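# Shelve the aisle-floor cartons in the far shelving section

## Task

Pick up every carton lying on the aisle floor and set each one onto a shelf in the final shelving section at the far end of the aisle. Either side of the aisle is fine. Each carton must rest directly on the shelf board, not on top of another carton. It must sit level and must not overhang the shelf edge. The robot must not tip over or be left leaning, or the task fails.

## Robot and tools

ROBOT. TidyBot++ is a single-arm mobile base, 0.54 m long, 0.50 m wide and 0.38 m high, on four driven casters. On top sits a seven-joint arm with a two-finger gripper. The shoulder is 0.12 m ahead of the base centre and 0.68 m up. Link lengths are 0.42 m for the upper arm, 0.31 m for the forearm and 0.31 m from the wrist to the hand point. The arm starts folded with the hand pointing down and poking up to 0.08 m past the front of the base. There are two cameras. base_camera is fixed on the chassis and is 644x364. wrist_camera is a fisheye at the hand that looks along the fingers and is 644x476.

FRAMES. The base frame sits on the floor under the base centre: x forward, y left, z up, in metres. The odometry frame is the base frame as it was at the start of the scene. hand_pose is the centre of the closed finger pads, expressed in the base frame. Its z axis runs out along the fingers, and the fingers open along its y axis.

move sends one action, and its parts start at the same time.
- base: a relative offset measured from where the base is now, along its current axes. It has up to three keys. translate_m is forward, range -2 to 2 m, positive ahead. strafe_m is sideways, range -2 to 2 m, positive left. rotate_rad is a turn, range -6.3 to 6.3 rad, positive counter-clockwise seen from above.
- joints: absolute angles in rad, keyed by name.
  - joint_1_rad: any angle; positive is clockwise from above.
  - joint_2_rad: ±2.249; 0 is upright.
  - joint_3_rad: any angle.
  - joint_4_rad: ±2.579; 0 is a straight elbow.
  - joint_5_rad: any angle.
  - joint_6_rad: ±2.099.
  - joint_7_rad: any angle; at 1.57 with the hand down, the fingers open left and right.
  - gripper_pos: 0 (open) to 1 (closed).
  Joints with unlimited range take the shorter way round, so send steps under half a turn.
- target: an absolute hand pose in the base frame as one list of seven numbers, [x, y, z, qw, qx, qy, qz], with the position in metres. Alongside target, joints may contain only gripper_pos.
- speeds: caps for this action only. translate_m and strafe_m take 0.05 to 0.5 m/s; when both are given, put the speed under one key only. rotate_rad takes 0.1 to 1.57 rad/s. gripper_pos takes 0.234 to 0.993 per second.
- min_time_s: 0.1 to 8 s, the minimum duration of each arm motion.
- cameras: a list drawn from base_camera, wrist_camera or all.
- blocking: false makes the call return after about 0.5 s while the motion continues.
A move with no action just reports the state and images. An action may run at most 15 s, and a base move is cut off after 14 s.

OTHER TOOLS.
- wait(seconds 0 to 10, cameras) lets time pass and returns early once everything has settled.
- stop(cameras) brakes every running motion.
- zoom_image(camera, region [x0, y0, x1, y1] in pixels, at most 504 by 504) enlarges part of the latest image.
- read_manual(section "licences") returns licence text only.
- finished_scene(scene) ends the current scene, with scene set to that scene's number. Make no further call in the same reply.

RESULTS.
- base_status, joint_status and hand_status read moving, done, off_target (at rest but not at the target), contact_stop, time_out, not_followed or torque_fault.
- A "joint command not followed" result with a "cause:" means a self-collision check rejected the arm targets.
- base_odometry counts wheel turns, so slip shows up as travel. Heading runs -3.142 to 3.142.
- base_tilt gives forward and right lean in degrees.
- hand_target is where the hand would be with every joint exactly on target.
- motor_effort gives each motor as a percentage, with the peak over the last action in brackets.
- on_its_own lists things the robot did without a command. earlier move reports a non-blocking motion.
- Warning lines include ARM HIT, MOTOR HOT and OVER-TEMPERATURE FAULT.
An uncommanded stop, a refusal or a torque fault cancels the rest of the calls in that reply.

HAND AND ARM TIPS. The controller chooses the joint angles for a target itself. The hand may curve or overshoot on the way, and usually settles within about 3 cm. To correct it, add (wanted position minus hand_pose) to the previous target. Poses low, forward and close to the base tend to miss and can drive the arm into the chassis, which nothing guards against. An unreachable pose makes the arm wander for up to 10 s and then time out. With the hand pointing down, it can reach only about 0.94 m high, and less when reaching far out. A carried load makes the arm sag. To hold still, resend hand_target rather than hand_pose, and never command a loaded joint to its current reading. Joints may stop up to their tolerance short of the target.

GRIPPER. The gap between the pads is roughly 85 x (1 - gripper_pos) mm, and first contact happens where the gap equals the object width. A spring closes empty fingers slightly more than the reading shows. When the fingers are blocked they report off_target and clamp hard: about 100 N at the slowest speed and up to 140 N at the default. The cartons are empty and crush easily, so close slowly and only a little past contact. Do not squeeze a carton hard while it still rests on something. The fingertips move about 13 mm outward as they close, and closed tips reach about 19 mm beyond the hand point.

DRIVING. The base accelerates at up to 0.5 m/s² per axis and 1.57 rad/s² in rotation, and odometry drifts over many moves. A base pressing on an obstacle keeps pushing and may still report done.

AVOID. Never drive or turn while the arm is caught on something higher than about 0.6 m; backing away from it rights a lean. Avoid swinging a stretched arm sideways, reaching far out from folded over nearby furniture, and pushing or pulling hard with a raised hand, since these can tip the robot. Avoid hard hits, dropping cartons from any height, releasing a moving carton, and large forces or twists on the gripper. Joint torque limits are 104.5 N m for joints 1 to 4 and 51.3 N m for joints 5 to 7; exceeding one freezes the arm for 10 s. Keeping the arm stretched or loaded heats the motors, and at 75 °C the arm sinks. Time passes while you think, so a running motion continues during that time.

Each tool is called as name([rows], argument=value, ...), one row to a line, values as JSON.

## Session

move(joints={"joint_6_rad": 0.2}, cameras=["all"])

Scene clock: 1.70 s.
move: done
base_odometry: x=+0.000 y=+0.000 heading=+0.000
base_tilt: forward=+0.1 right=-0.1
base_status: not commanded
joint_positions: joint_1_rad=+0.029 joint_2_rad=-0.347 joint_3_rad=+3.178 joint_4_rad=-2.534 joint_5_rad=-0.041 joint_6_rad=+0.160 joint_7_rad=+1.554 gripper_pos=+0.002
joint_status: all done
motor_effort: joint_1_rad=-1(2) joint_2_rad=-4(5) joint_3_rad=+0(1) joint_4_rad=+16(17) joint_5_rad=+1(1) joint_6_rad=+9(10) joint_7_rad=+0(1)
hand_pose: x=+0.5113 y=-0.0266 z=+0.7585 quat_wxyz=(-0.001, +0.847, -0.056, +0.529)
hand_target: x=+0.5164 y=-0.0276 z=+0.7695 quat_wxyz=(+0.000, +0.836, -0.056, +0.545)
hand_status: not commanded
pictures: base_camera, wrist_camera

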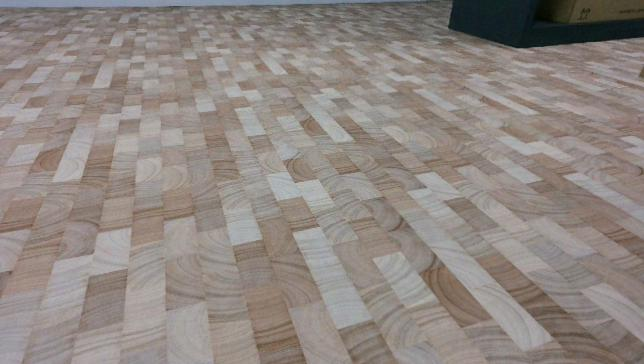

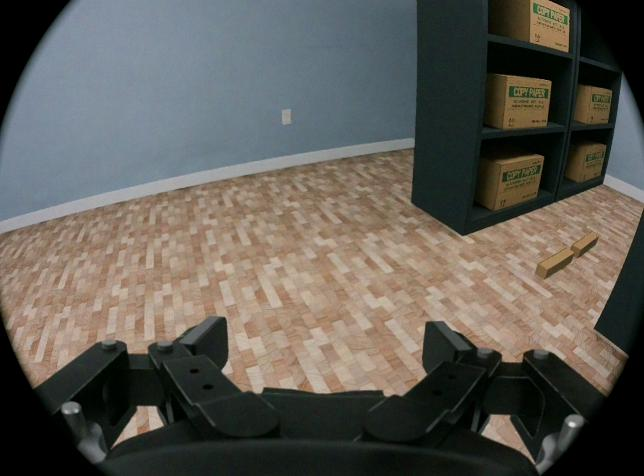

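move(base={"translate_m": 1.195, "strafe_m": -0.257, "rotate_rad": -1.255}, cameras=["all"])

Scene clock: 9.47 s.
move: done
base_odometry: x=+1.195 y=-0.257 heading=-1.255
base_tilt: forward=+0.1 right=-0.1
base_status: done
joint_positions: joint_1_rad=+0.029 joint_2_rad=-0.347 joint_3_rad=+3.178 joint_4_rad=-2.534 joint_5_rad=-0.041 joint_6_rad=+0.161 joint_7_rad=+1.554 gripper_pos=+0.002
joint_status: not commanded
motor_effort: joint_1_rad=-1(3) joint_2_rad=-4(6) joint_3_rad=-1(2) joint_4_rad=+17(18) joint_5_rad=+1(1) joint_6_rad=+8(11) joint_7_rad=+0(2)
hand_pose: x=+0.5114 y=-0.0266 z=+0.7589 quat_wxyz=(-0.001, +0.847, -0.056, +0.529)
hand_target: x=+0.5164 y=-0.0276 z=+0.7695 quat_wxyz=(+0.000, +0.836, -0.056, +0.545)
hand_status: not commanded
pictures: base_camera, wrist_camera

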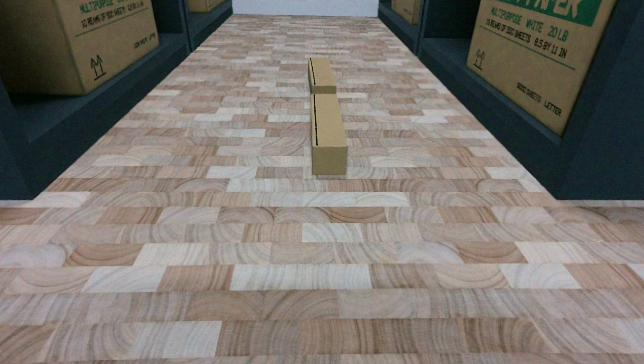

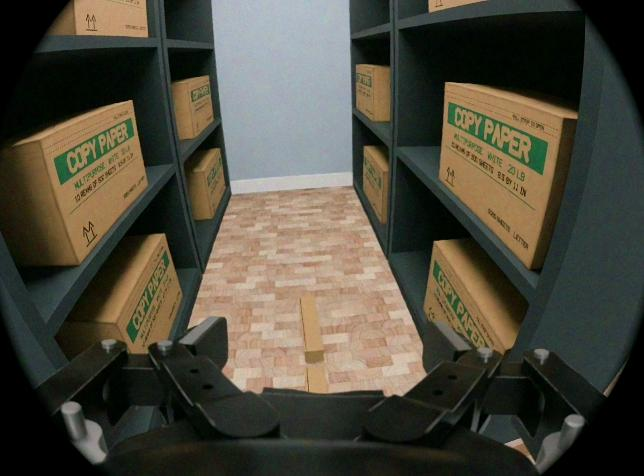

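move(joints={"joint_6_rad": 0.8}, cameras=["wrist_camera"])

zoom_image(camera="wrist_camera", region=[100, 60, 460, 400])

zoom_image(camera="base_camera", region=[270, 40, 390, 190])

Scene clock: 11.23 s.
move: done
base_odometry: x=+1.195 y=-0.257 heading=-1.255
base_tilt: forward=+0.1 right=-0.1
base_status: not commanded
joint_positions: joint_1_rad=+0.029 joint_2_rad=-0.347 joint_3_rad=+3.178 joint_4_rad=-2.534 joint_5_rad=-0.041 joint_6_rad=+0.759 joint_7_rad=+1.554 gripper_pos=+0.002
joint_status: all done
motor_effort: joint_1_rad=-1(2) joint_2_rad=-5(6) joint_3_rad=+0(1) joint_4_rad=+17(19) joint_5_rad=+1(1) joint_6_rad=+9(10) joint_7_rad=+0(1)
hand_pose: x=+0.5393 y=-0.0374 z=+0.9399 quat_wxyz=(+0.012, +0.653, -0.051, +0.755)
hand_target: x=+0.5372 y=-0.0378 z=+0.9520 quat_wxyz=(+0.012, +0.638, -0.051, +0.768)
hand_status: not commanded

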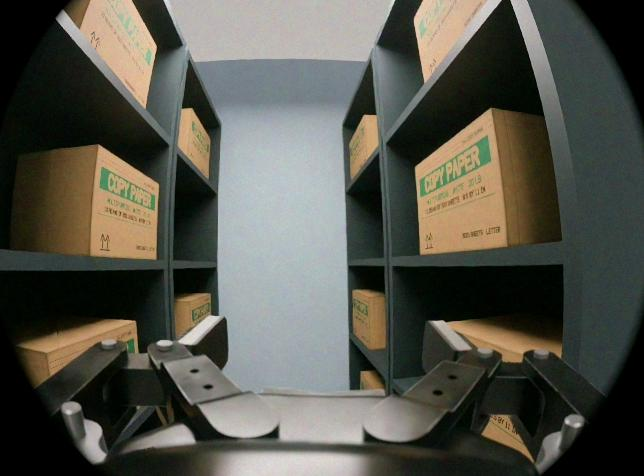

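Scaled by 1.400.

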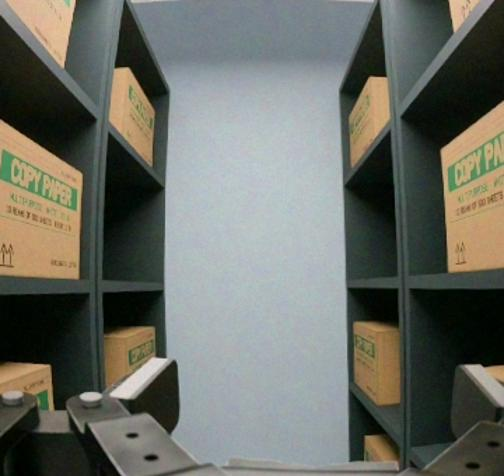

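This scene's latest camera images include none from base_camera. They are from: wrist_camera. base_camera's image comes with the result of a call that names it in "cameras".

move(cameras=["base_camera"])

zoom_image(camera="base_camera", region=[270, 40, 390, 190])

zoom_image(camera="base_camera", region=[0, 0, 300, 220])

zoom_image(camera="base_camera", region=[344, 0, 644, 220])

Scene clock: 17.17 s.
base_odometry: x=+1.195 y=-0.257 heading=-1.255
base_tilt: forward=+0.1 right=-0.1
base_status: not commanded
joint_positions: joint_1_rad=+0.029 joint_2_rad=-0.347 joint_3_rad=+3.178 joint_4_rad=-2.534 joint_5_rad=-0.041 joint_6_rad=+0.759 joint_7_rad=+1.554 gripper_pos=+0.002
joint_status: all done
motor_effort: joint_1_rad=+0(2) joint_2_rad=-5(6) joint_3_rad=+0(1) joint_4_rad=+17(19) joint_5_rad=+1(1) joint_6_rad=+10(10) joint_7_rad=+1(1)
hand_pose: x=+0.5393 y=-0.0374 z=+0.9399 quat_wxyz=(+0.012, +0.653, -0.051, +0.755) (m; base frame)
hand_target: x=+0.5372 y=-0.0378 z=+0.9520 quat_wxyz=(+0.012, +0.638, -0.051, +0.768) (m; base frame)
hand_status: not commanded
pictures: base_camera

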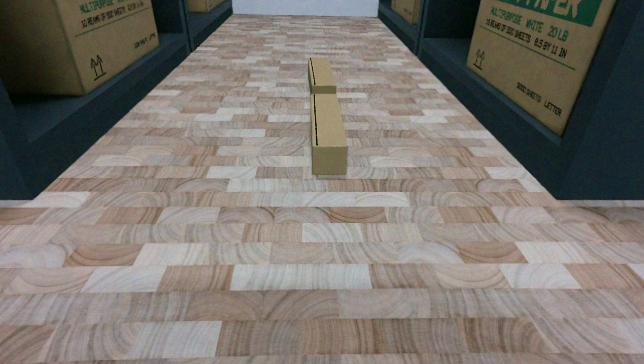

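Scaled by 3.360.

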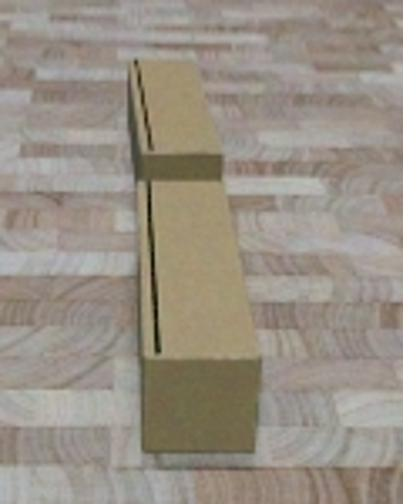

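Scaled by 1.680.

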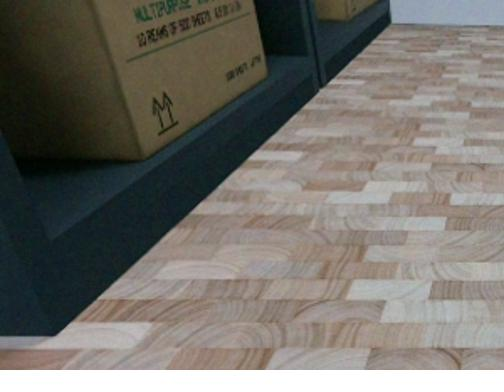

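Scaled by 1.680.

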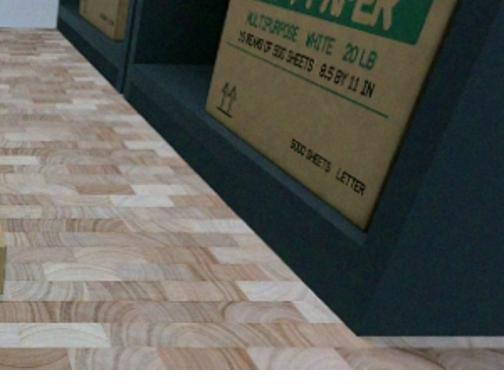

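move(base={"translate_m": 0.119, "strafe_m": -0.028}, joints={"joint_1_rad": -0.007, "joint_2_rad": 1.5, "joint_3_rad": 3.08, "joint_4_rad": -1.723, "joint_5_rad": 0.06, "joint_6_rad": 0.881, "joint_7_rad": 1.63}, cameras=["all"])

Scene clock: 24.20 s.
move: done
base_odometry: x=+1.206 y=-0.379 heading=-1.255
base_tilt: forward=+0.1 right=-0.1
base_status: done
joint_positions: joint_1_rad=+0.009 joint_2_rad=+1.458 joint_3_rad=+3.098 joint_4_rad=-1.750 joint_5_rad=+0.023 joint_6_rad=+0.840 joint_7_rad=+1.570 gripper_pos=+0.002
joint_status: all done
motor_effort: joint_1_rad=-2(2) joint_2_rad=-35(37) joint_3_rad=-2(2) joint_4_rad=+3(18) joint_5_rad=+1(2) joint_6_rad=+7(10) joint_7_rad=+1(2)
hand_pose: x=+0.7339 y=+0.0248 z=+0.1942 quat_wxyz=(-0.024, +0.926, -0.001, +0.378)
hand_target: x=+0.7354 y=+0.0534 z=+0.1840 quat_wxyz=(-0.033, +0.919, +0.047, +0.391)
hand_status: not commanded
pictures: base_camera, wrist_camera

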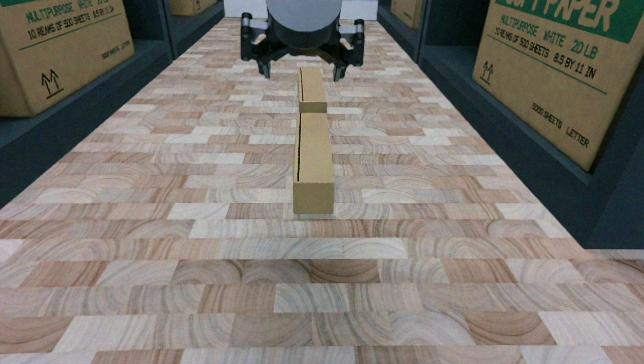

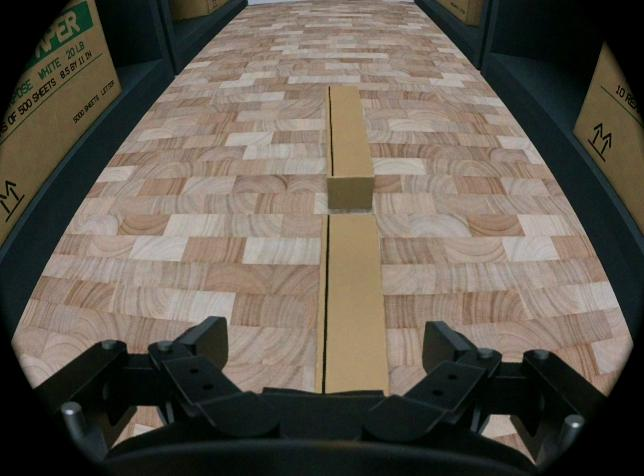

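move(joints={"joint_3_rad": 3.16}, cameras=["wrist_camera"])

Scene clock: 25.50 s.
move: done
base_odometry: x=+1.206 y=-0.379 heading=-1.255
base_tilt: forward=+0.1 right=-0.1
base_status: not commanded
joint_positions: joint_1_rad=+0.003 joint_2_rad=+1.458 joint_3_rad=+3.153 joint_4_rad=-1.750 joint_5_rad=+0.026 joint_6_rad=+0.840 joint_7_rad=+1.570 gripper_pos=+0.002
joint_status: all done
motor_effort: joint_1_rad=-1(3) joint_2_rad=-35(35) joint_3_rad=-1(2) joint_4_rad=+3(3) joint_5_rad=+1(1) joint_6_rad=+7(8) joint_7_rad=+1(1)
hand_pose: x=+0.7337 y=-0.0006 z=+0.1927 quat_wxyz=(+0.000, +0.926, +0.011, +0.377)
hand_target: x=+0.7359 y=+0.0101 z=+0.1809 quat_wxyz=(+0.005, +0.919, +0.060, +0.389)
hand_status: not commanded

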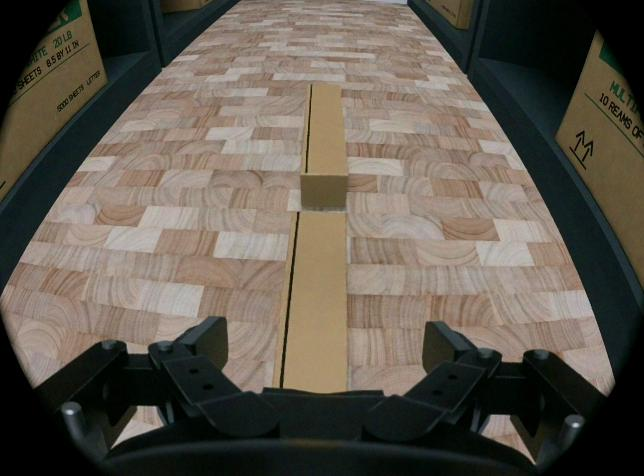

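move(base={"strafe_m": 0.0125}, joints={"joint_2_rad": 1.727, "joint_4_rad": -1.488}, min_time_s=1.5, cameras=["all"])

Scene clock: 27.80 s.
move: done
base_odometry: x=+1.218 y=-0.375 heading=-1.255
base_tilt: forward=+0.1 right=-0.1
base_status: done
joint_positions: joint_1_rad=-0.005 joint_2_rad=+1.682 joint_3_rad=+3.153 joint_4_rad=-1.513 joint_5_rad=+0.027 joint_6_rad=+0.841 joint_7_rad=+1.570 gripper_pos=+0.002
joint_status: all done
motor_effort: joint_1_rad=-2(4) joint_2_rad=-34(37) joint_3_rad=-1(3) joint_4_rad=+3(4) joint_5_rad=+1(2) joint_6_rad=+8(9) joint_7_rad=+1(1)
hand_pose: x=+0.7408 y=+0.0050 z=+0.1013 quat_wxyz=(-0.002, +0.923, +0.017, +0.384)
hand_target: x=+0.7360 y=+0.0110 z=+0.0873 quat_wxyz=(+0.004, +0.918, +0.062, +0.392)
hand_status: not commanded
pictures: base_camera, wrist_camera

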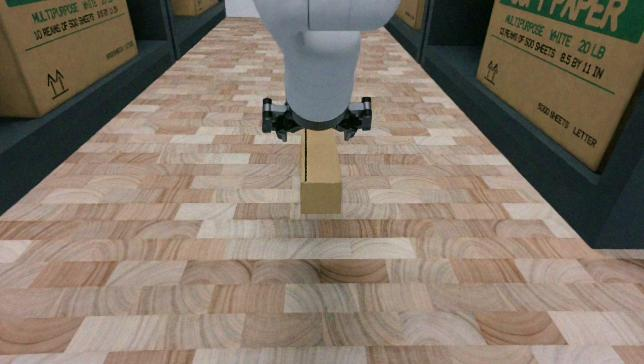

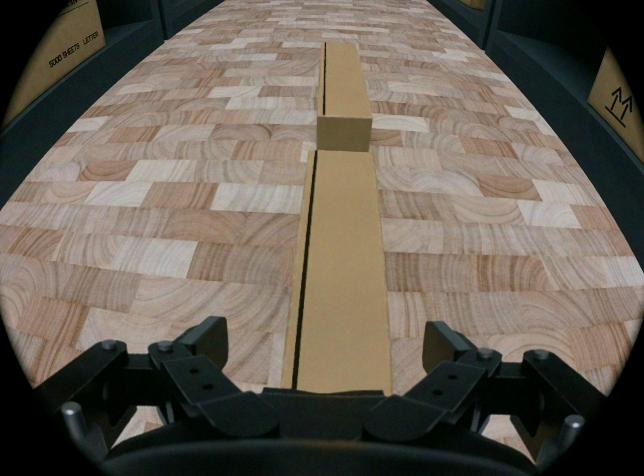

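move(base={"strafe_m": -0.007}, joints={"joint_2_rad": 1.868, "joint_4_rad": -1.311, "joint_6_rad": 0.808}, min_time_s=1.5, cameras=["all"])

Scene clock: 29.97 s.
move: done
base_odometry: x=+1.211 y=-0.377 heading=-1.255
base_tilt: forward=+0.1 right=-0.1
base_status: done
joint_positions: joint_1_rad=-0.005 joint_2_rad=+1.820 joint_3_rad=+3.154 joint_4_rad=-1.338 joint_5_rad=+0.028 joint_6_rad=+0.841 joint_7_rad=+1.570 gripper_pos=+0.002
joint_status: all done
motor_effort: joint_1_rad=-1(4) joint_2_rad=-35(37) joint_3_rad=+0(2) joint_4_rad=+4(4) joint_5_rad=+1(1) joint_6_rad=+6(9) joint_7_rad=+1(1)
hand_pose: x=+0.7501 y=+0.0052 z=+0.0522 quat_wxyz=(-0.002, +0.916, +0.018, +0.401)
hand_target: x=+0.7258 y=+0.0107 z=+0.0207 quat_wxyz=(+0.005, +0.925, +0.064, +0.375)
hand_status: not commanded
pictures: base_camera, wrist_camera

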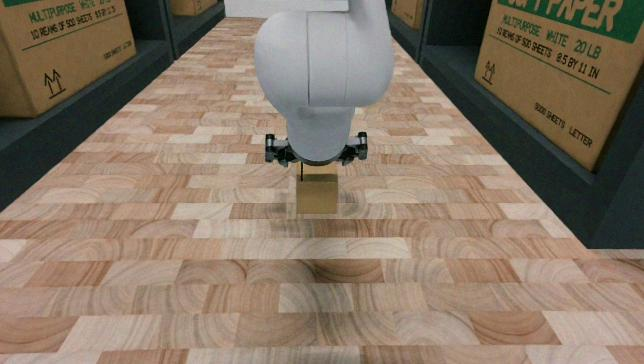

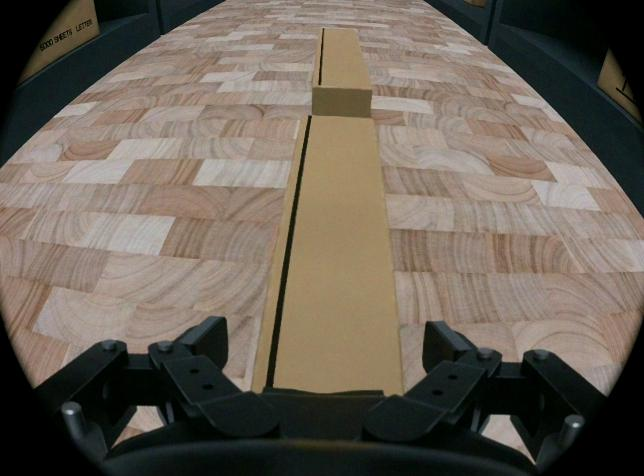

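move(joints={"joint_6_rad": 0.768, "gripper_pos": 0.25}, speeds={"gripper_pos": 0.3}, cameras=["all"])

zoom_image(camera="base_camera", region=[240, 100, 400, 240])

Scene clock: 32.03 s.
move: done
base_odometry: x=+1.211 y=-0.377 heading=-1.255
base_tilt: forward=+0.1 right=-0.1
base_status: not commanded
joint_positions: joint_1_rad=-0.005 joint_2_rad=+1.823 joint_3_rad=+3.154 joint_4_rad=-1.336 joint_5_rad=+0.028 joint_6_rad=+0.801 joint_7_rad=+1.570 gripper_pos=+0.252
joint_status: all done
motor_effort: joint_1_rad=-1(2) joint_2_rad=-34(36) joint_3_rad=-1(2) joint_4_rad=+4(4) joint_5_rad=+1(1) joint_6_rad=+6(8) joint_7_rad=+1(1)
hand_pose: x=+0.7404 y=+0.0048 z=+0.0417 quat_wxyz=(-0.002, +0.924, +0.018, +0.382)
hand_target: x=+0.7167 y=+0.0099 z=+0.0122 quat_wxyz=(+0.005, +0.932, +0.064, +0.357)
hand_status: not commanded
pictures: base_camera, wrist_camera

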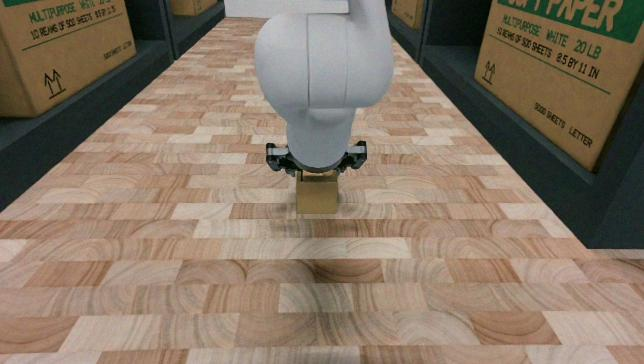

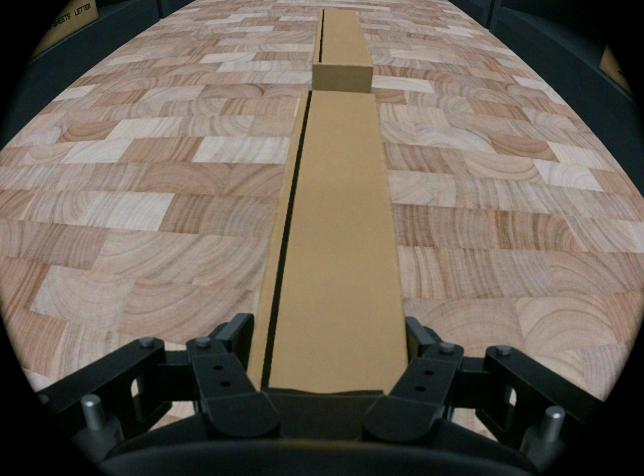

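Scaled by 3.150.

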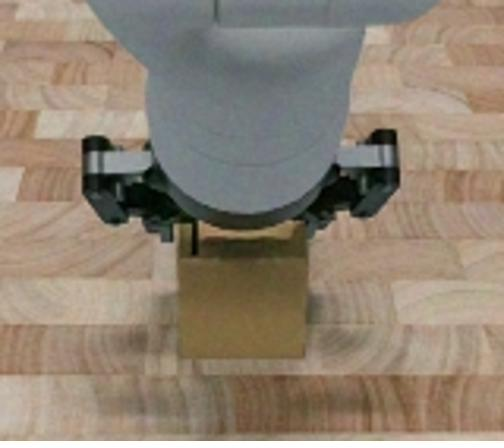

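move(joints={"gripper_pos": 0.30}, speeds={"gripper_pos": 0.234}, cameras=["wrist_camera"])

move(joints={"gripper_pos": 0.318}, speeds={"gripper_pos": 0.234}, cameras=["wrist_camera"])

zoom_image(camera="wrist_camera", region=[180, 250, 470, 420])

Scene clock: 33.13 s.
move: done
base_odometry: x=+1.211 y=-0.377 heading=-1.255
base_tilt: forward=+0.1 right=-0.1
base_status: not commanded
joint_positions: joint_1_rad=-0.005 joint_2_rad=+1.823 joint_3_rad=+3.154 joint_4_rad=-1.336 joint_5_rad=+0.028 joint_6_rad=+0.801 joint_7_rad=+1.570 gripper_pos=+0.299
joint_status: all done
motor_effort: joint_1_rad=-1(2) joint_2_rad=-34(35) joint_3_rad=+0(1) joint_4_rad=+4(4) joint_5_rad=+1(1) joint_6_rad=+6(8) joint_7_rad=+1(1)
hand_pose: x=+0.7404 y=+0.0048 z=+0.0417 quat_wxyz=(-0.002, +0.924, +0.018, +0.382)
hand_target: x=+0.7167 y=+0.0099 z=+0.0122 quat_wxyz=(+0.005, +0.932, +0.064, +0.357)
hand_status: not commanded

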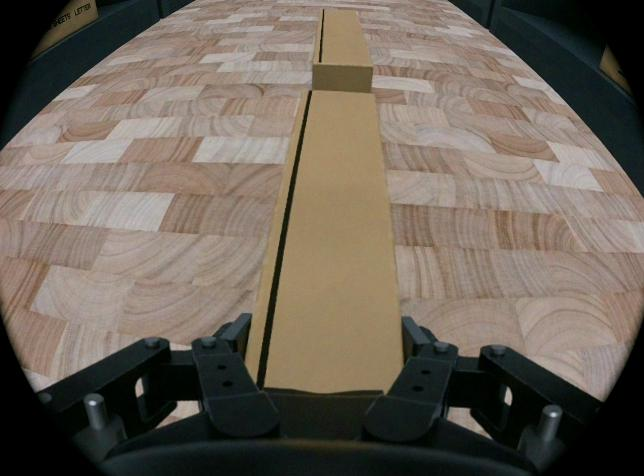

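Scene clock: 33.80 s.
move: done
base_odometry: x=+1.211 y=-0.377 heading=-1.255
base_tilt: forward=+0.1 right=-0.1
base_status: not commanded
joint_positions: joint_1_rad=-0.005 joint_2_rad=+1.823 joint_3_rad=+3.154 joint_4_rad=-1.336 joint_5_rad=+0.028 joint_6_rad=+0.801 joint_7_rad=+1.570 gripper_pos=+0.319
joint_status: all done
motor_effort: joint_1_rad=-2(2) joint_2_rad=-33(34) joint_3_rad=-1(1) joint_4_rad=+3(4) joint_5_rad=+1(1) joint_6_rad=+6(7) joint_7_rad=+1(2)
hand_pose: x=+0.7404 y=+0.0048 z=+0.0417 quat_wxyz=(-0.002, +0.924, +0.018, +0.382)
hand_target: x=+0.7167 y=+0.0099 z=+0.0122 quat_wxyz=(+0.005, +0.932, +0.064, +0.357)
hand_status: not commanded

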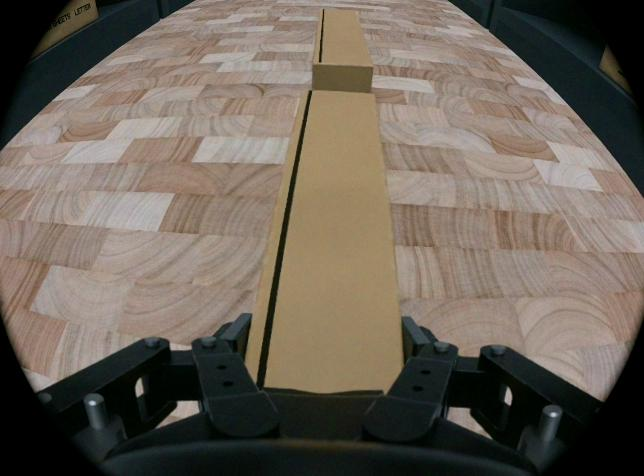

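Scaled by 1.738.

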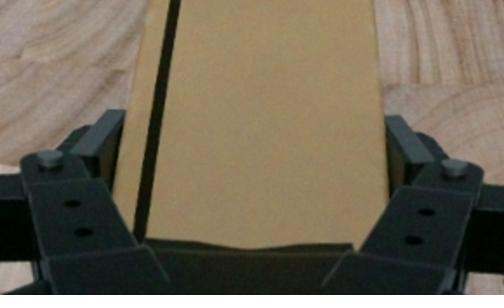

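move(joints={"joint_2_rad": 1.667, "joint_4_rad": -1.540, "joint_6_rad": 0.881}, min_time_s=2, cameras=["all"])

Scene clock: 36.77 s.
move: done
base_odometry: x=+1.211 y=-0.377 heading=-1.255
base_tilt: forward=+0.1 right=-0.1
base_status: not commanded
joint_positions: joint_1_rad=-0.005 joint_2_rad=+1.687 joint_3_rad=+3.154 joint_4_rad=-1.519 joint_5_rad=+0.028 joint_6_rad=+0.836 joint_7_rad=+1.570 gripper_pos=+0.319
joint_status: all done
motor_effort: joint_1_rad=-1(2) joint_2_rad=-35(36) joint_3_rad=+0(1) joint_4_rad=+3(5) joint_5_rad=+1(1) joint_6_rad=+8(8) joint_7_rad=+1(1)
hand_pose: x=+0.7336 y=+0.0044 z=+0.0962 quat_wxyz=(-0.002, +0.926, +0.017, +0.376)
hand_target: x=+0.7434 y=+0.0108 z=+0.1139 quat_wxyz=(+0.005, +0.916, +0.061, +0.396)
hand_status: not commanded
pictures: base_camera, wrist_camera

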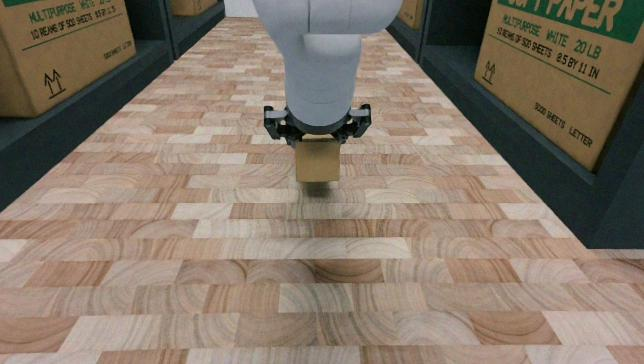

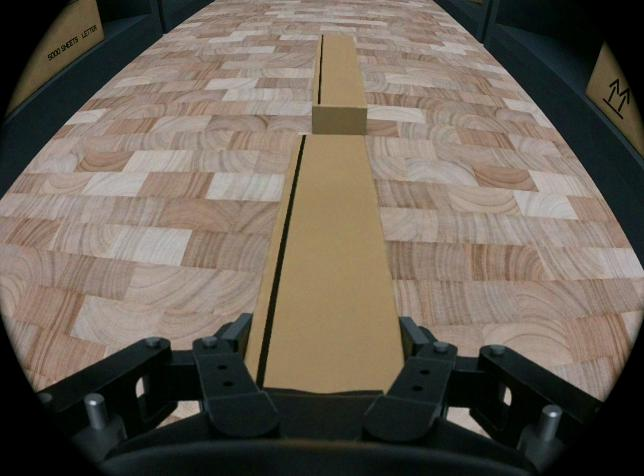

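move(joints={"joint_2_rad": 1.868, "joint_4_rad": -1.311, "joint_6_rad": 0.768}, min_time_s=2, cameras=["all"])

Scene clock: 40.07 s.
move: done
base_odometry: x=+1.211 y=-0.377 heading=-1.255
base_tilt: forward=+0.1 right=-0.1
base_status: not commanded
joint_positions: joint_1_rad=-0.005 joint_2_rad=+1.822 joint_3_rad=+3.154 joint_4_rad=-1.338 joint_5_rad=+0.028 joint_6_rad=+0.816 joint_7_rad=+1.570 gripper_pos=+0.319
joint_status: all done
motor_effort: joint_1_rad=-1(2) joint_2_rad=-35(36) joint_3_rad=+0(2) joint_4_rad=+4(5) joint_5_rad=+1(1) joint_6_rad=+6(9) joint_7_rad=+0(2)
hand_pose: x=+0.7435 y=+0.0050 z=+0.0453 quat_wxyz=(-0.002, +0.921, +0.018, +0.388)
hand_target: x=+0.7167 y=+0.0099 z=+0.0122 quat_wxyz=(+0.005, +0.932, +0.064, +0.357)
hand_status: not commanded
pictures: base_camera, wrist_camera

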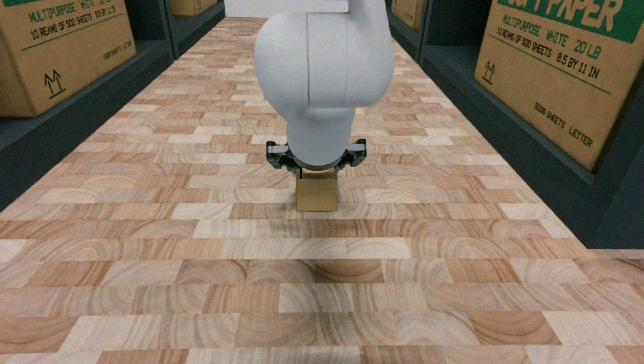

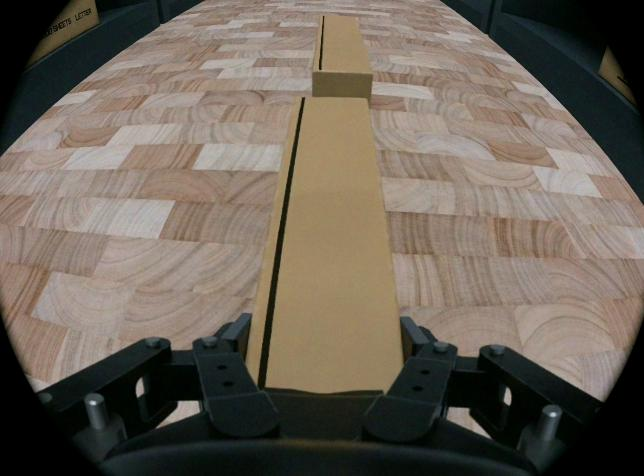

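move(joints={"gripper_pos": 0.0}, speeds={"gripper_pos": 0.5})

move(joints={"joint_2_rad": 1.622, "joint_4_rad": -1.524, "joint_6_rad": 0.659}, min_time_s=1.5)

move(base={"translate_m": 0.055}, cameras=["all"])

Scene clock: 42.07 s.
move: done
base_odometry: x=+1.211 y=-0.377 heading=-1.255
base_tilt: forward=+0.1 right=-0.1
base_status: not commanded
joint_positions: joint_1_rad=-0.005 joint_2_rad=+1.822 joint_3_rad=+3.154 joint_4_rad=-1.338 joint_5_rad=+0.028 joint_6_rad=+0.816 joint_7_rad=+1.570 gripper_pos=+0.001
joint_status: all done
motor_effort: joint_1_rad=-1(1) joint_2_rad=-34(35) joint_3_rad=+0(2) joint_4_rad=+3(4) joint_5_rad=+1(1) joint_6_rad=+7(8) joint_7_rad=+1(1)
hand_pose: x=+0.7434 y=+0.0050 z=+0.0453 quat_wxyz=(-0.002, +0.921, +0.018, +0.388)
hand_target: x=+0.7167 y=+0.0099 z=+0.0122 quat_wxyz=(+0.005, +0.932, +0.064, +0.357)
hand_status: not commanded
pictures: none

Scene clock: 43.90 s.
move: done
base_odometry: x=+1.211 y=-0.377 heading=-1.255
base_tilt: forward=+0.1 right=-0.1
base_status: not commanded
joint_positions: joint_1_rad=-0.005 joint_2_rad=+1.634 joint_3_rad=+3.154 joint_4_rad=-1.502 joint_5_rad=+0.028 joint_6_rad=+0.707 joint_7_rad=+1.570 gripper_pos=+0.001
joint_status: all done
motor_effort: joint_1_rad=+0(2) joint_2_rad=-36(36) joint_3_rad=-1(2) joint_4_rad=+3(4) joint_5_rad=+0(1) joint_6_rad=+7(8) joint_7_rad=+1(2)
hand_pose: x=+0.7437 y=+0.0034 z=+0.1048 quat_wxyz=(+0.000, +0.937, +0.018, +0.348)
hand_target: x=+0.7269 y=+0.0069 z=+0.0986 quat_wxyz=(+0.007, +0.945, +0.063, +0.321)
hand_status: not commanded
pictures: none

Scene clock: 44.93 s.
move: done
base_odometry: x=+1.228 y=-0.430 heading=-1.255
base_tilt: forward=+0.1 right=-0.1
base_status: done
joint_positions: joint_1_rad=-0.005 joint_2_rad=+1.627 joint_3_rad=+3.154 joint_4_rad=-1.508 joint_5_rad=+0.028 joint_6_rad=+0.703 joint_7_rad=+1.570 gripper_pos=+0.001
joint_status: not commanded
motor_effort: joint_1_rad=+0(2) joint_2_rad=-35(37) joint_3_rad=-1(1) joint_4_rad=+4(5) joint_5_rad=+1(1) joint_6_rad=+7(8) joint_7_rad=+1(2)
hand_pose: x=+0.7441 y=+0.0033 z=+0.1077 quat_wxyz=(+0.000, +0.938, +0.018, +0.347)
hand_target: x=+0.7269 y=+0.0069 z=+0.0986 quat_wxyz=(+0.007, +0.945, +0.063, +0.321)
hand_status: not commanded
pictures: base_camera, wrist_camera

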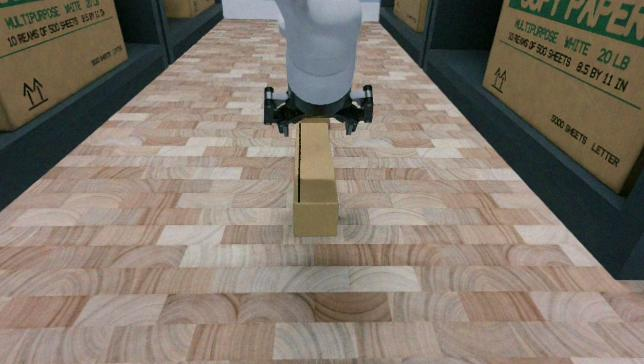

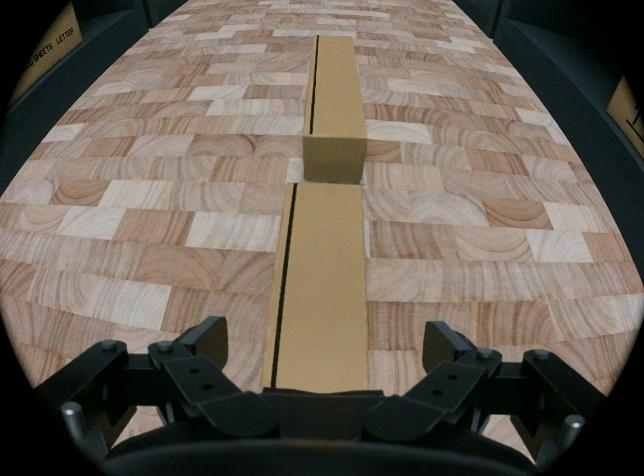

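move(base={"strafe_m": 0.004}, joints={"joint_2_rad": 1.817, "joint_4_rad": -1.318, "joint_6_rad": 0.634}, min_time_s=1.5, cameras=["all"])

zoom_image(camera="base_camera", region=[240, 100, 400, 260])

Scene clock: 47.53 s.
move: done
base_odometry: x=+1.232 y=-0.428 heading=-1.255
base_tilt: forward=+0.1 right=-0.1
base_status: done
joint_positions: joint_1_rad=-0.005 joint_2_rad=+1.771 joint_3_rad=+3.154 joint_4_rad=-1.345 joint_5_rad=+0.028 joint_6_rad=+0.681 joint_7_rad=+1.570 gripper_pos=+0.001
joint_status: all done
motor_effort: joint_1_rad=-1(4) joint_2_rad=-35(37) joint_3_rad=-1(2) joint_4_rad=+4(5) joint_5_rad=+1(1) joint_6_rad=+6(8) joint_7_rad=+0(2)
hand_pose: x=+0.7416 y=+0.0041 z=+0.0471 quat_wxyz=(+0.000, +0.938, +0.019, +0.346)
hand_target: x=+0.7147 y=+0.0073 z=+0.0150 quat_wxyz=(+0.007, +0.947, +0.065, +0.314)
hand_status: not commanded
pictures: base_camera, wrist_camera

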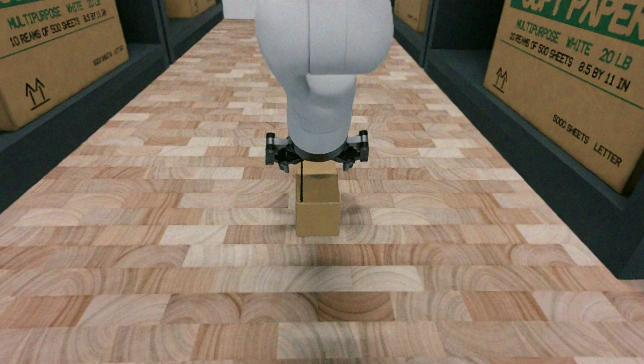

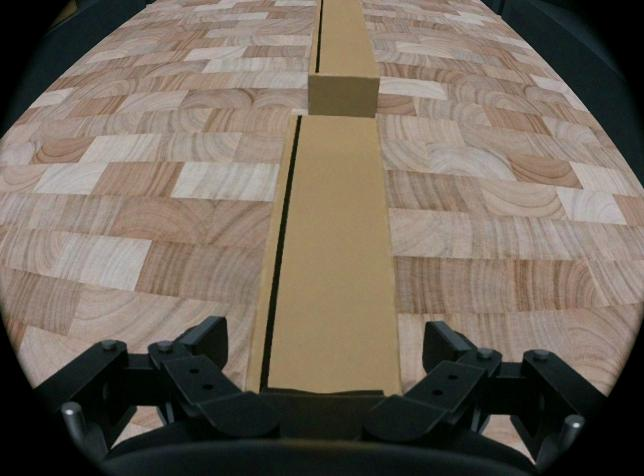

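Scaled by 3.150.

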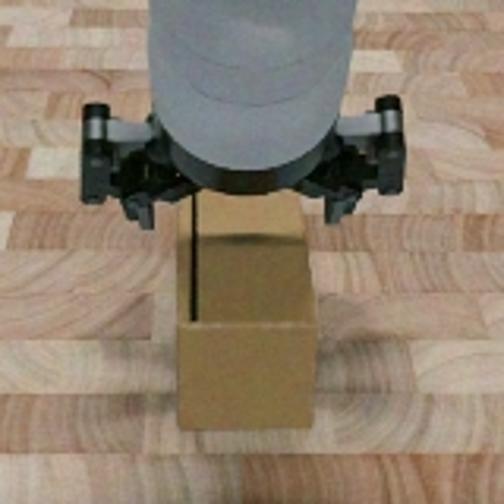

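move(joints={"gripper_pos": 0.30}, speeds={"gripper_pos": 0.234})

move(joints={"gripper_pos": 0.32}, speeds={"gripper_pos": 0.234})

move(joints={"joint_2_rad": 1.622, "joint_4_rad": -1.534, "joint_6_rad": 0.738}, min_time_s=2, cameras=["all"])

Scene clock: 49.63 s.
move: done
base_odometry: x=+1.232 y=-0.428 heading=-1.255
base_tilt: forward=+0.1 right=-0.1
base_status: not commanded
joint_positions: joint_1_rad=-0.005 joint_2_rad=+1.771 joint_3_rad=+3.154 joint_4_rad=-1.345 joint_5_rad=+0.028 joint_6_rad=+0.681 joint_7_rad=+1.570 gripper_pos=+0.299
joint_status: all done
motor_effort: joint_1_rad=-1(2) joint_2_rad=-34(36) joint_3_rad=-1(1) joint_4_rad=+4(5) joint_5_rad=+1(1) joint_6_rad=+7(8) joint_7_rad=+1(2)
hand_pose: x=+0.7417 y=+0.0041 z=+0.0471 quat_wxyz=(+0.000, +0.938, +0.019, +0.346)
hand_target: x=+0.7147 y=+0.0073 z=+0.0150 quat_wxyz=(+0.007, +0.947, +0.065, +0.314)
hand_status: not commanded
pictures: none

Scene clock: 50.30 s.
move: done
base_odometry: x=+1.232 y=-0.428 heading=-1.255
base_tilt: forward=+0.1 right=-0.1
base_status: not commanded
joint_positions: joint_1_rad=-0.005 joint_2_rad=+1.771 joint_3_rad=+3.154 joint_4_rad=-1.345 joint_5_rad=+0.028 joint_6_rad=+0.681 joint_7_rad=+1.570 gripper_pos=+0.319
joint_status: all done
motor_effort: joint_1_rad=-1(2) joint_2_rad=-34(35) joint_3_rad=-1(1) joint_4_rad=+4(4) joint_5_rad=+1(1) joint_6_rad=+5(7) joint_7_rad=+1(1)
hand_pose: x=+0.7417 y=+0.0041 z=+0.0471 quat_wxyz=(+0.000, +0.938, +0.019, +0.346)
hand_target: x=+0.7147 y=+0.0073 z=+0.0150 quat_wxyz=(+0.007, +0.947, +0.065, +0.314)
hand_status: not commanded
pictures: none

Scene clock: 52.60 s.
move: done
base_odometry: x=+1.232 y=-0.428 heading=-1.255
base_tilt: forward=+0.1 right=-0.1
base_status: not commanded
joint_positions: joint_1_rad=-0.005 joint_2_rad=+1.641 joint_3_rad=+3.154 joint_4_rad=-1.513 joint_5_rad=+0.028 joint_6_rad=+0.695 joint_7_rad=+1.570 gripper_pos=+0.319
joint_status: all done
motor_effort: joint_1_rad=-2(3) joint_2_rad=-36(37) joint_3_rad=+0(2) joint_4_rad=+3(5) joint_5_rad=+1(1) joint_6_rad=+6(8) joint_7_rad=+1(2)
hand_pose: x=+0.7310 y=+0.0036 z=+0.0961 quat_wxyz=(+0.000, +0.942, +0.018, +0.335)
hand_target: x=+0.7403 y=+0.0084 z=+0.1123 quat_wxyz=(+0.007, +0.933, +0.063, +0.353)
hand_status: not commanded
pictures: base_camera, wrist_camera

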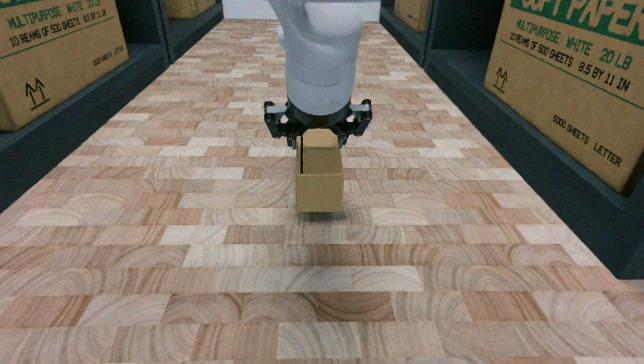

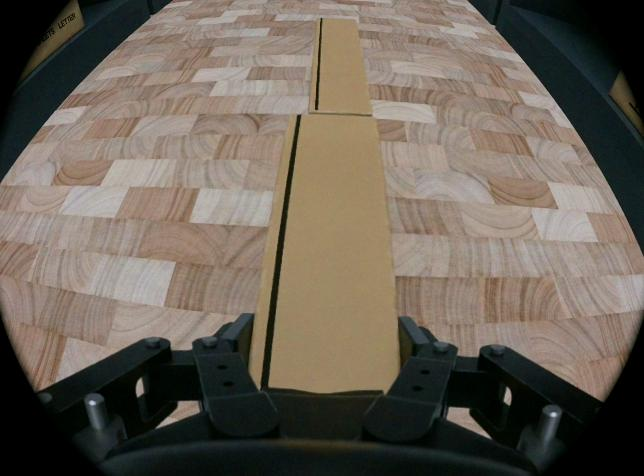

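move(base={"strafe_m": -0.262}, cameras=["all"])

Scene clock: 55.03 s.
move: done
base_odometry: x=+0.983 y=-0.510 heading=-1.255
base_tilt: forward=+0.1 right=-0.1
base_status: done
joint_positions: joint_1_rad=+0.000 joint_2_rad=+1.641 joint_3_rad=+3.158 joint_4_rad=-1.514 joint_5_rad=+0.029 joint_6_rad=+0.696 joint_7_rad=+1.570 gripper_pos=+0.319
joint_status: not commanded
motor_effort: joint_1_rad=-1(5) joint_2_rad=-36(36) joint_3_rad=-1(2) joint_4_rad=+3(4) joint_5_rad=+1(2) joint_6_rad=+7(8) joint_7_rad=+1(1)
hand_pose: x=+0.7311 y=-0.0020 z=+0.0964 quat_wxyz=(+0.002, +0.942, +0.017, +0.335)
hand_target: x=+0.7403 y=+0.0084 z=+0.1123 quat_wxyz=(+0.007, +0.933, +0.063, +0.353)
hand_status: not commanded
pictures: base_camera, wrist_camera

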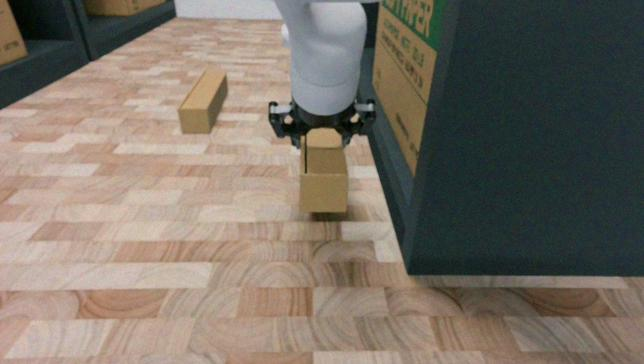

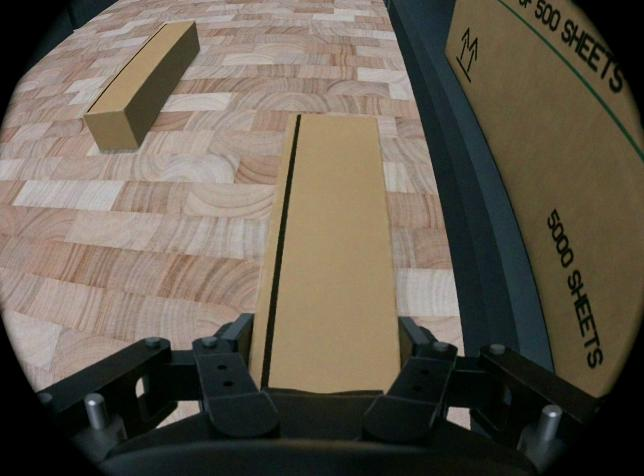

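move(joints={"joint_2_rad": 1.808, "joint_4_rad": -1.318, "joint_6_rad": 0.641}, min_time_s=2, cameras=["all"])

Scene clock: 57.87 s.
move: done
base_odometry: x=+0.983 y=-0.510 heading=-1.255
base_tilt: forward=+0.1 right=-0.1
base_status: not commanded
joint_positions: joint_1_rad=+0.000 joint_2_rad=+1.762 joint_3_rad=+3.158 joint_4_rad=-1.346 joint_5_rad=+0.029 joint_6_rad=+0.686 joint_7_rad=+1.570 gripper_pos=+0.319
joint_status: all done
motor_effort: joint_1_rad=+0(2) joint_2_rad=-36(37) joint_3_rad=+0(1) joint_4_rad=+4(5) joint_5_rad=+1(1) joint_6_rad=+7(8) joint_7_rad=+0(2)
hand_pose: x=+0.7471 y=-0.0013 z=+0.0529 quat_wxyz=(+0.002, +0.936, +0.018, +0.351)
hand_target: x=+0.7224 y=+0.0075 z=+0.0217 quat_wxyz=(+0.007, +0.945, +0.065, +0.322)
hand_status: not commanded
pictures: base_camera, wrist_camera

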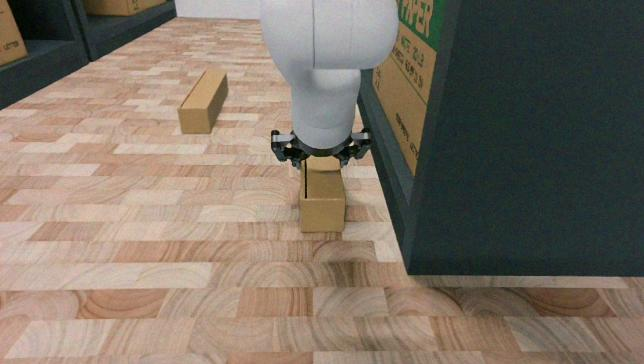

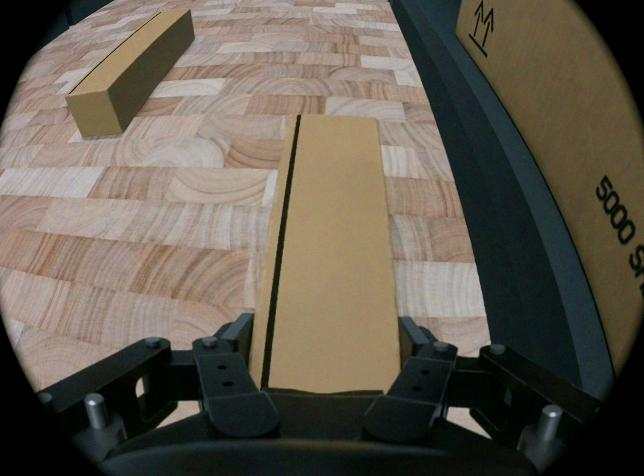

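move(joints={"joint_2_rad": 1.817}, min_time_s=1)

move(joints={"gripper_pos": 0.24}, speeds={"gripper_pos": 0.234}, cameras=["all"])

Scene clock: 59.50 s.
move: done
base_odometry: x=+0.983 y=-0.510 heading=-1.255
base_tilt: forward=+0.1 right=-0.1
base_status: not commanded
joint_positions: joint_1_rad=+0.000 joint_2_rad=+1.769 joint_3_rad=+3.158 joint_4_rad=-1.346 joint_5_rad=+0.029 joint_6_rad=+0.686 joint_7_rad=+1.570 gripper_pos=+0.319
joint_status: all done
motor_effort: joint_1_rad=-1(2) joint_2_rad=-36(37) joint_3_rad=-1(2) joint_4_rad=+4(5) joint_5_rad=+1(1) joint_6_rad=+7(8) joint_7_rad=+1(2)
hand_pose: x=+0.7432 y=-0.0013 z=+0.0490 quat_wxyz=(+0.002, +0.937, +0.018, +0.348)
hand_target: x=+0.7165 y=+0.0075 z=+0.0163 quat_wxyz=(+0.007, +0.946, +0.065, +0.318)
hand_status: not commanded
pictures: none

Scene clock: 60.40 s.
move: done
base_odometry: x=+0.983 y=-0.510 heading=-1.255
base_tilt: forward=+0.1 right=-0.1
base_status: not commanded
joint_positions: joint_1_rad=+0.000 joint_2_rad=+1.769 joint_3_rad=+3.158 joint_4_rad=-1.346 joint_5_rad=+0.029 joint_6_rad=+0.686 joint_7_rad=+1.570 gripper_pos=+0.241
joint_status: all done
motor_effort: joint_1_rad=-2(2) joint_2_rad=-35(36) joint_3_rad=-1(2) joint_4_rad=+4(5) joint_5_rad=+1(1) joint_6_rad=+6(7) joint_7_rad=+0(2)
hand_pose: x=+0.7433 y=-0.0013 z=+0.0490 quat_wxyz=(+0.002, +0.937, +0.018, +0.348)
hand_target: x=+0.7165 y=+0.0075 z=+0.0163 quat_wxyz=(+0.007, +0.946, +0.065, +0.318)
hand_status: not commanded
pictures: base_camera, wrist_camera

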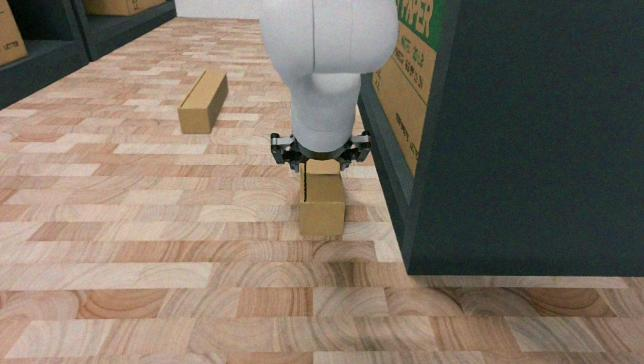

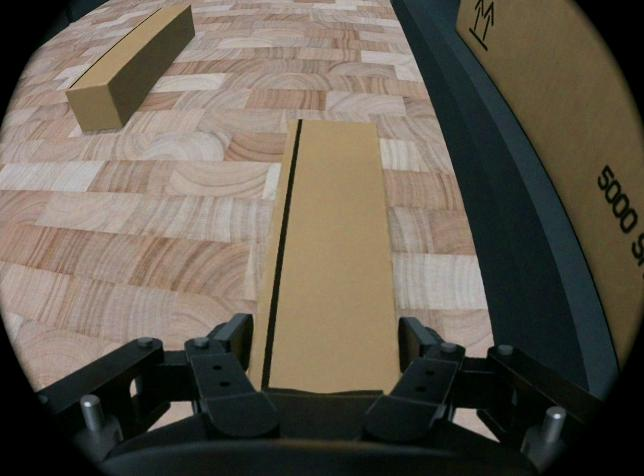

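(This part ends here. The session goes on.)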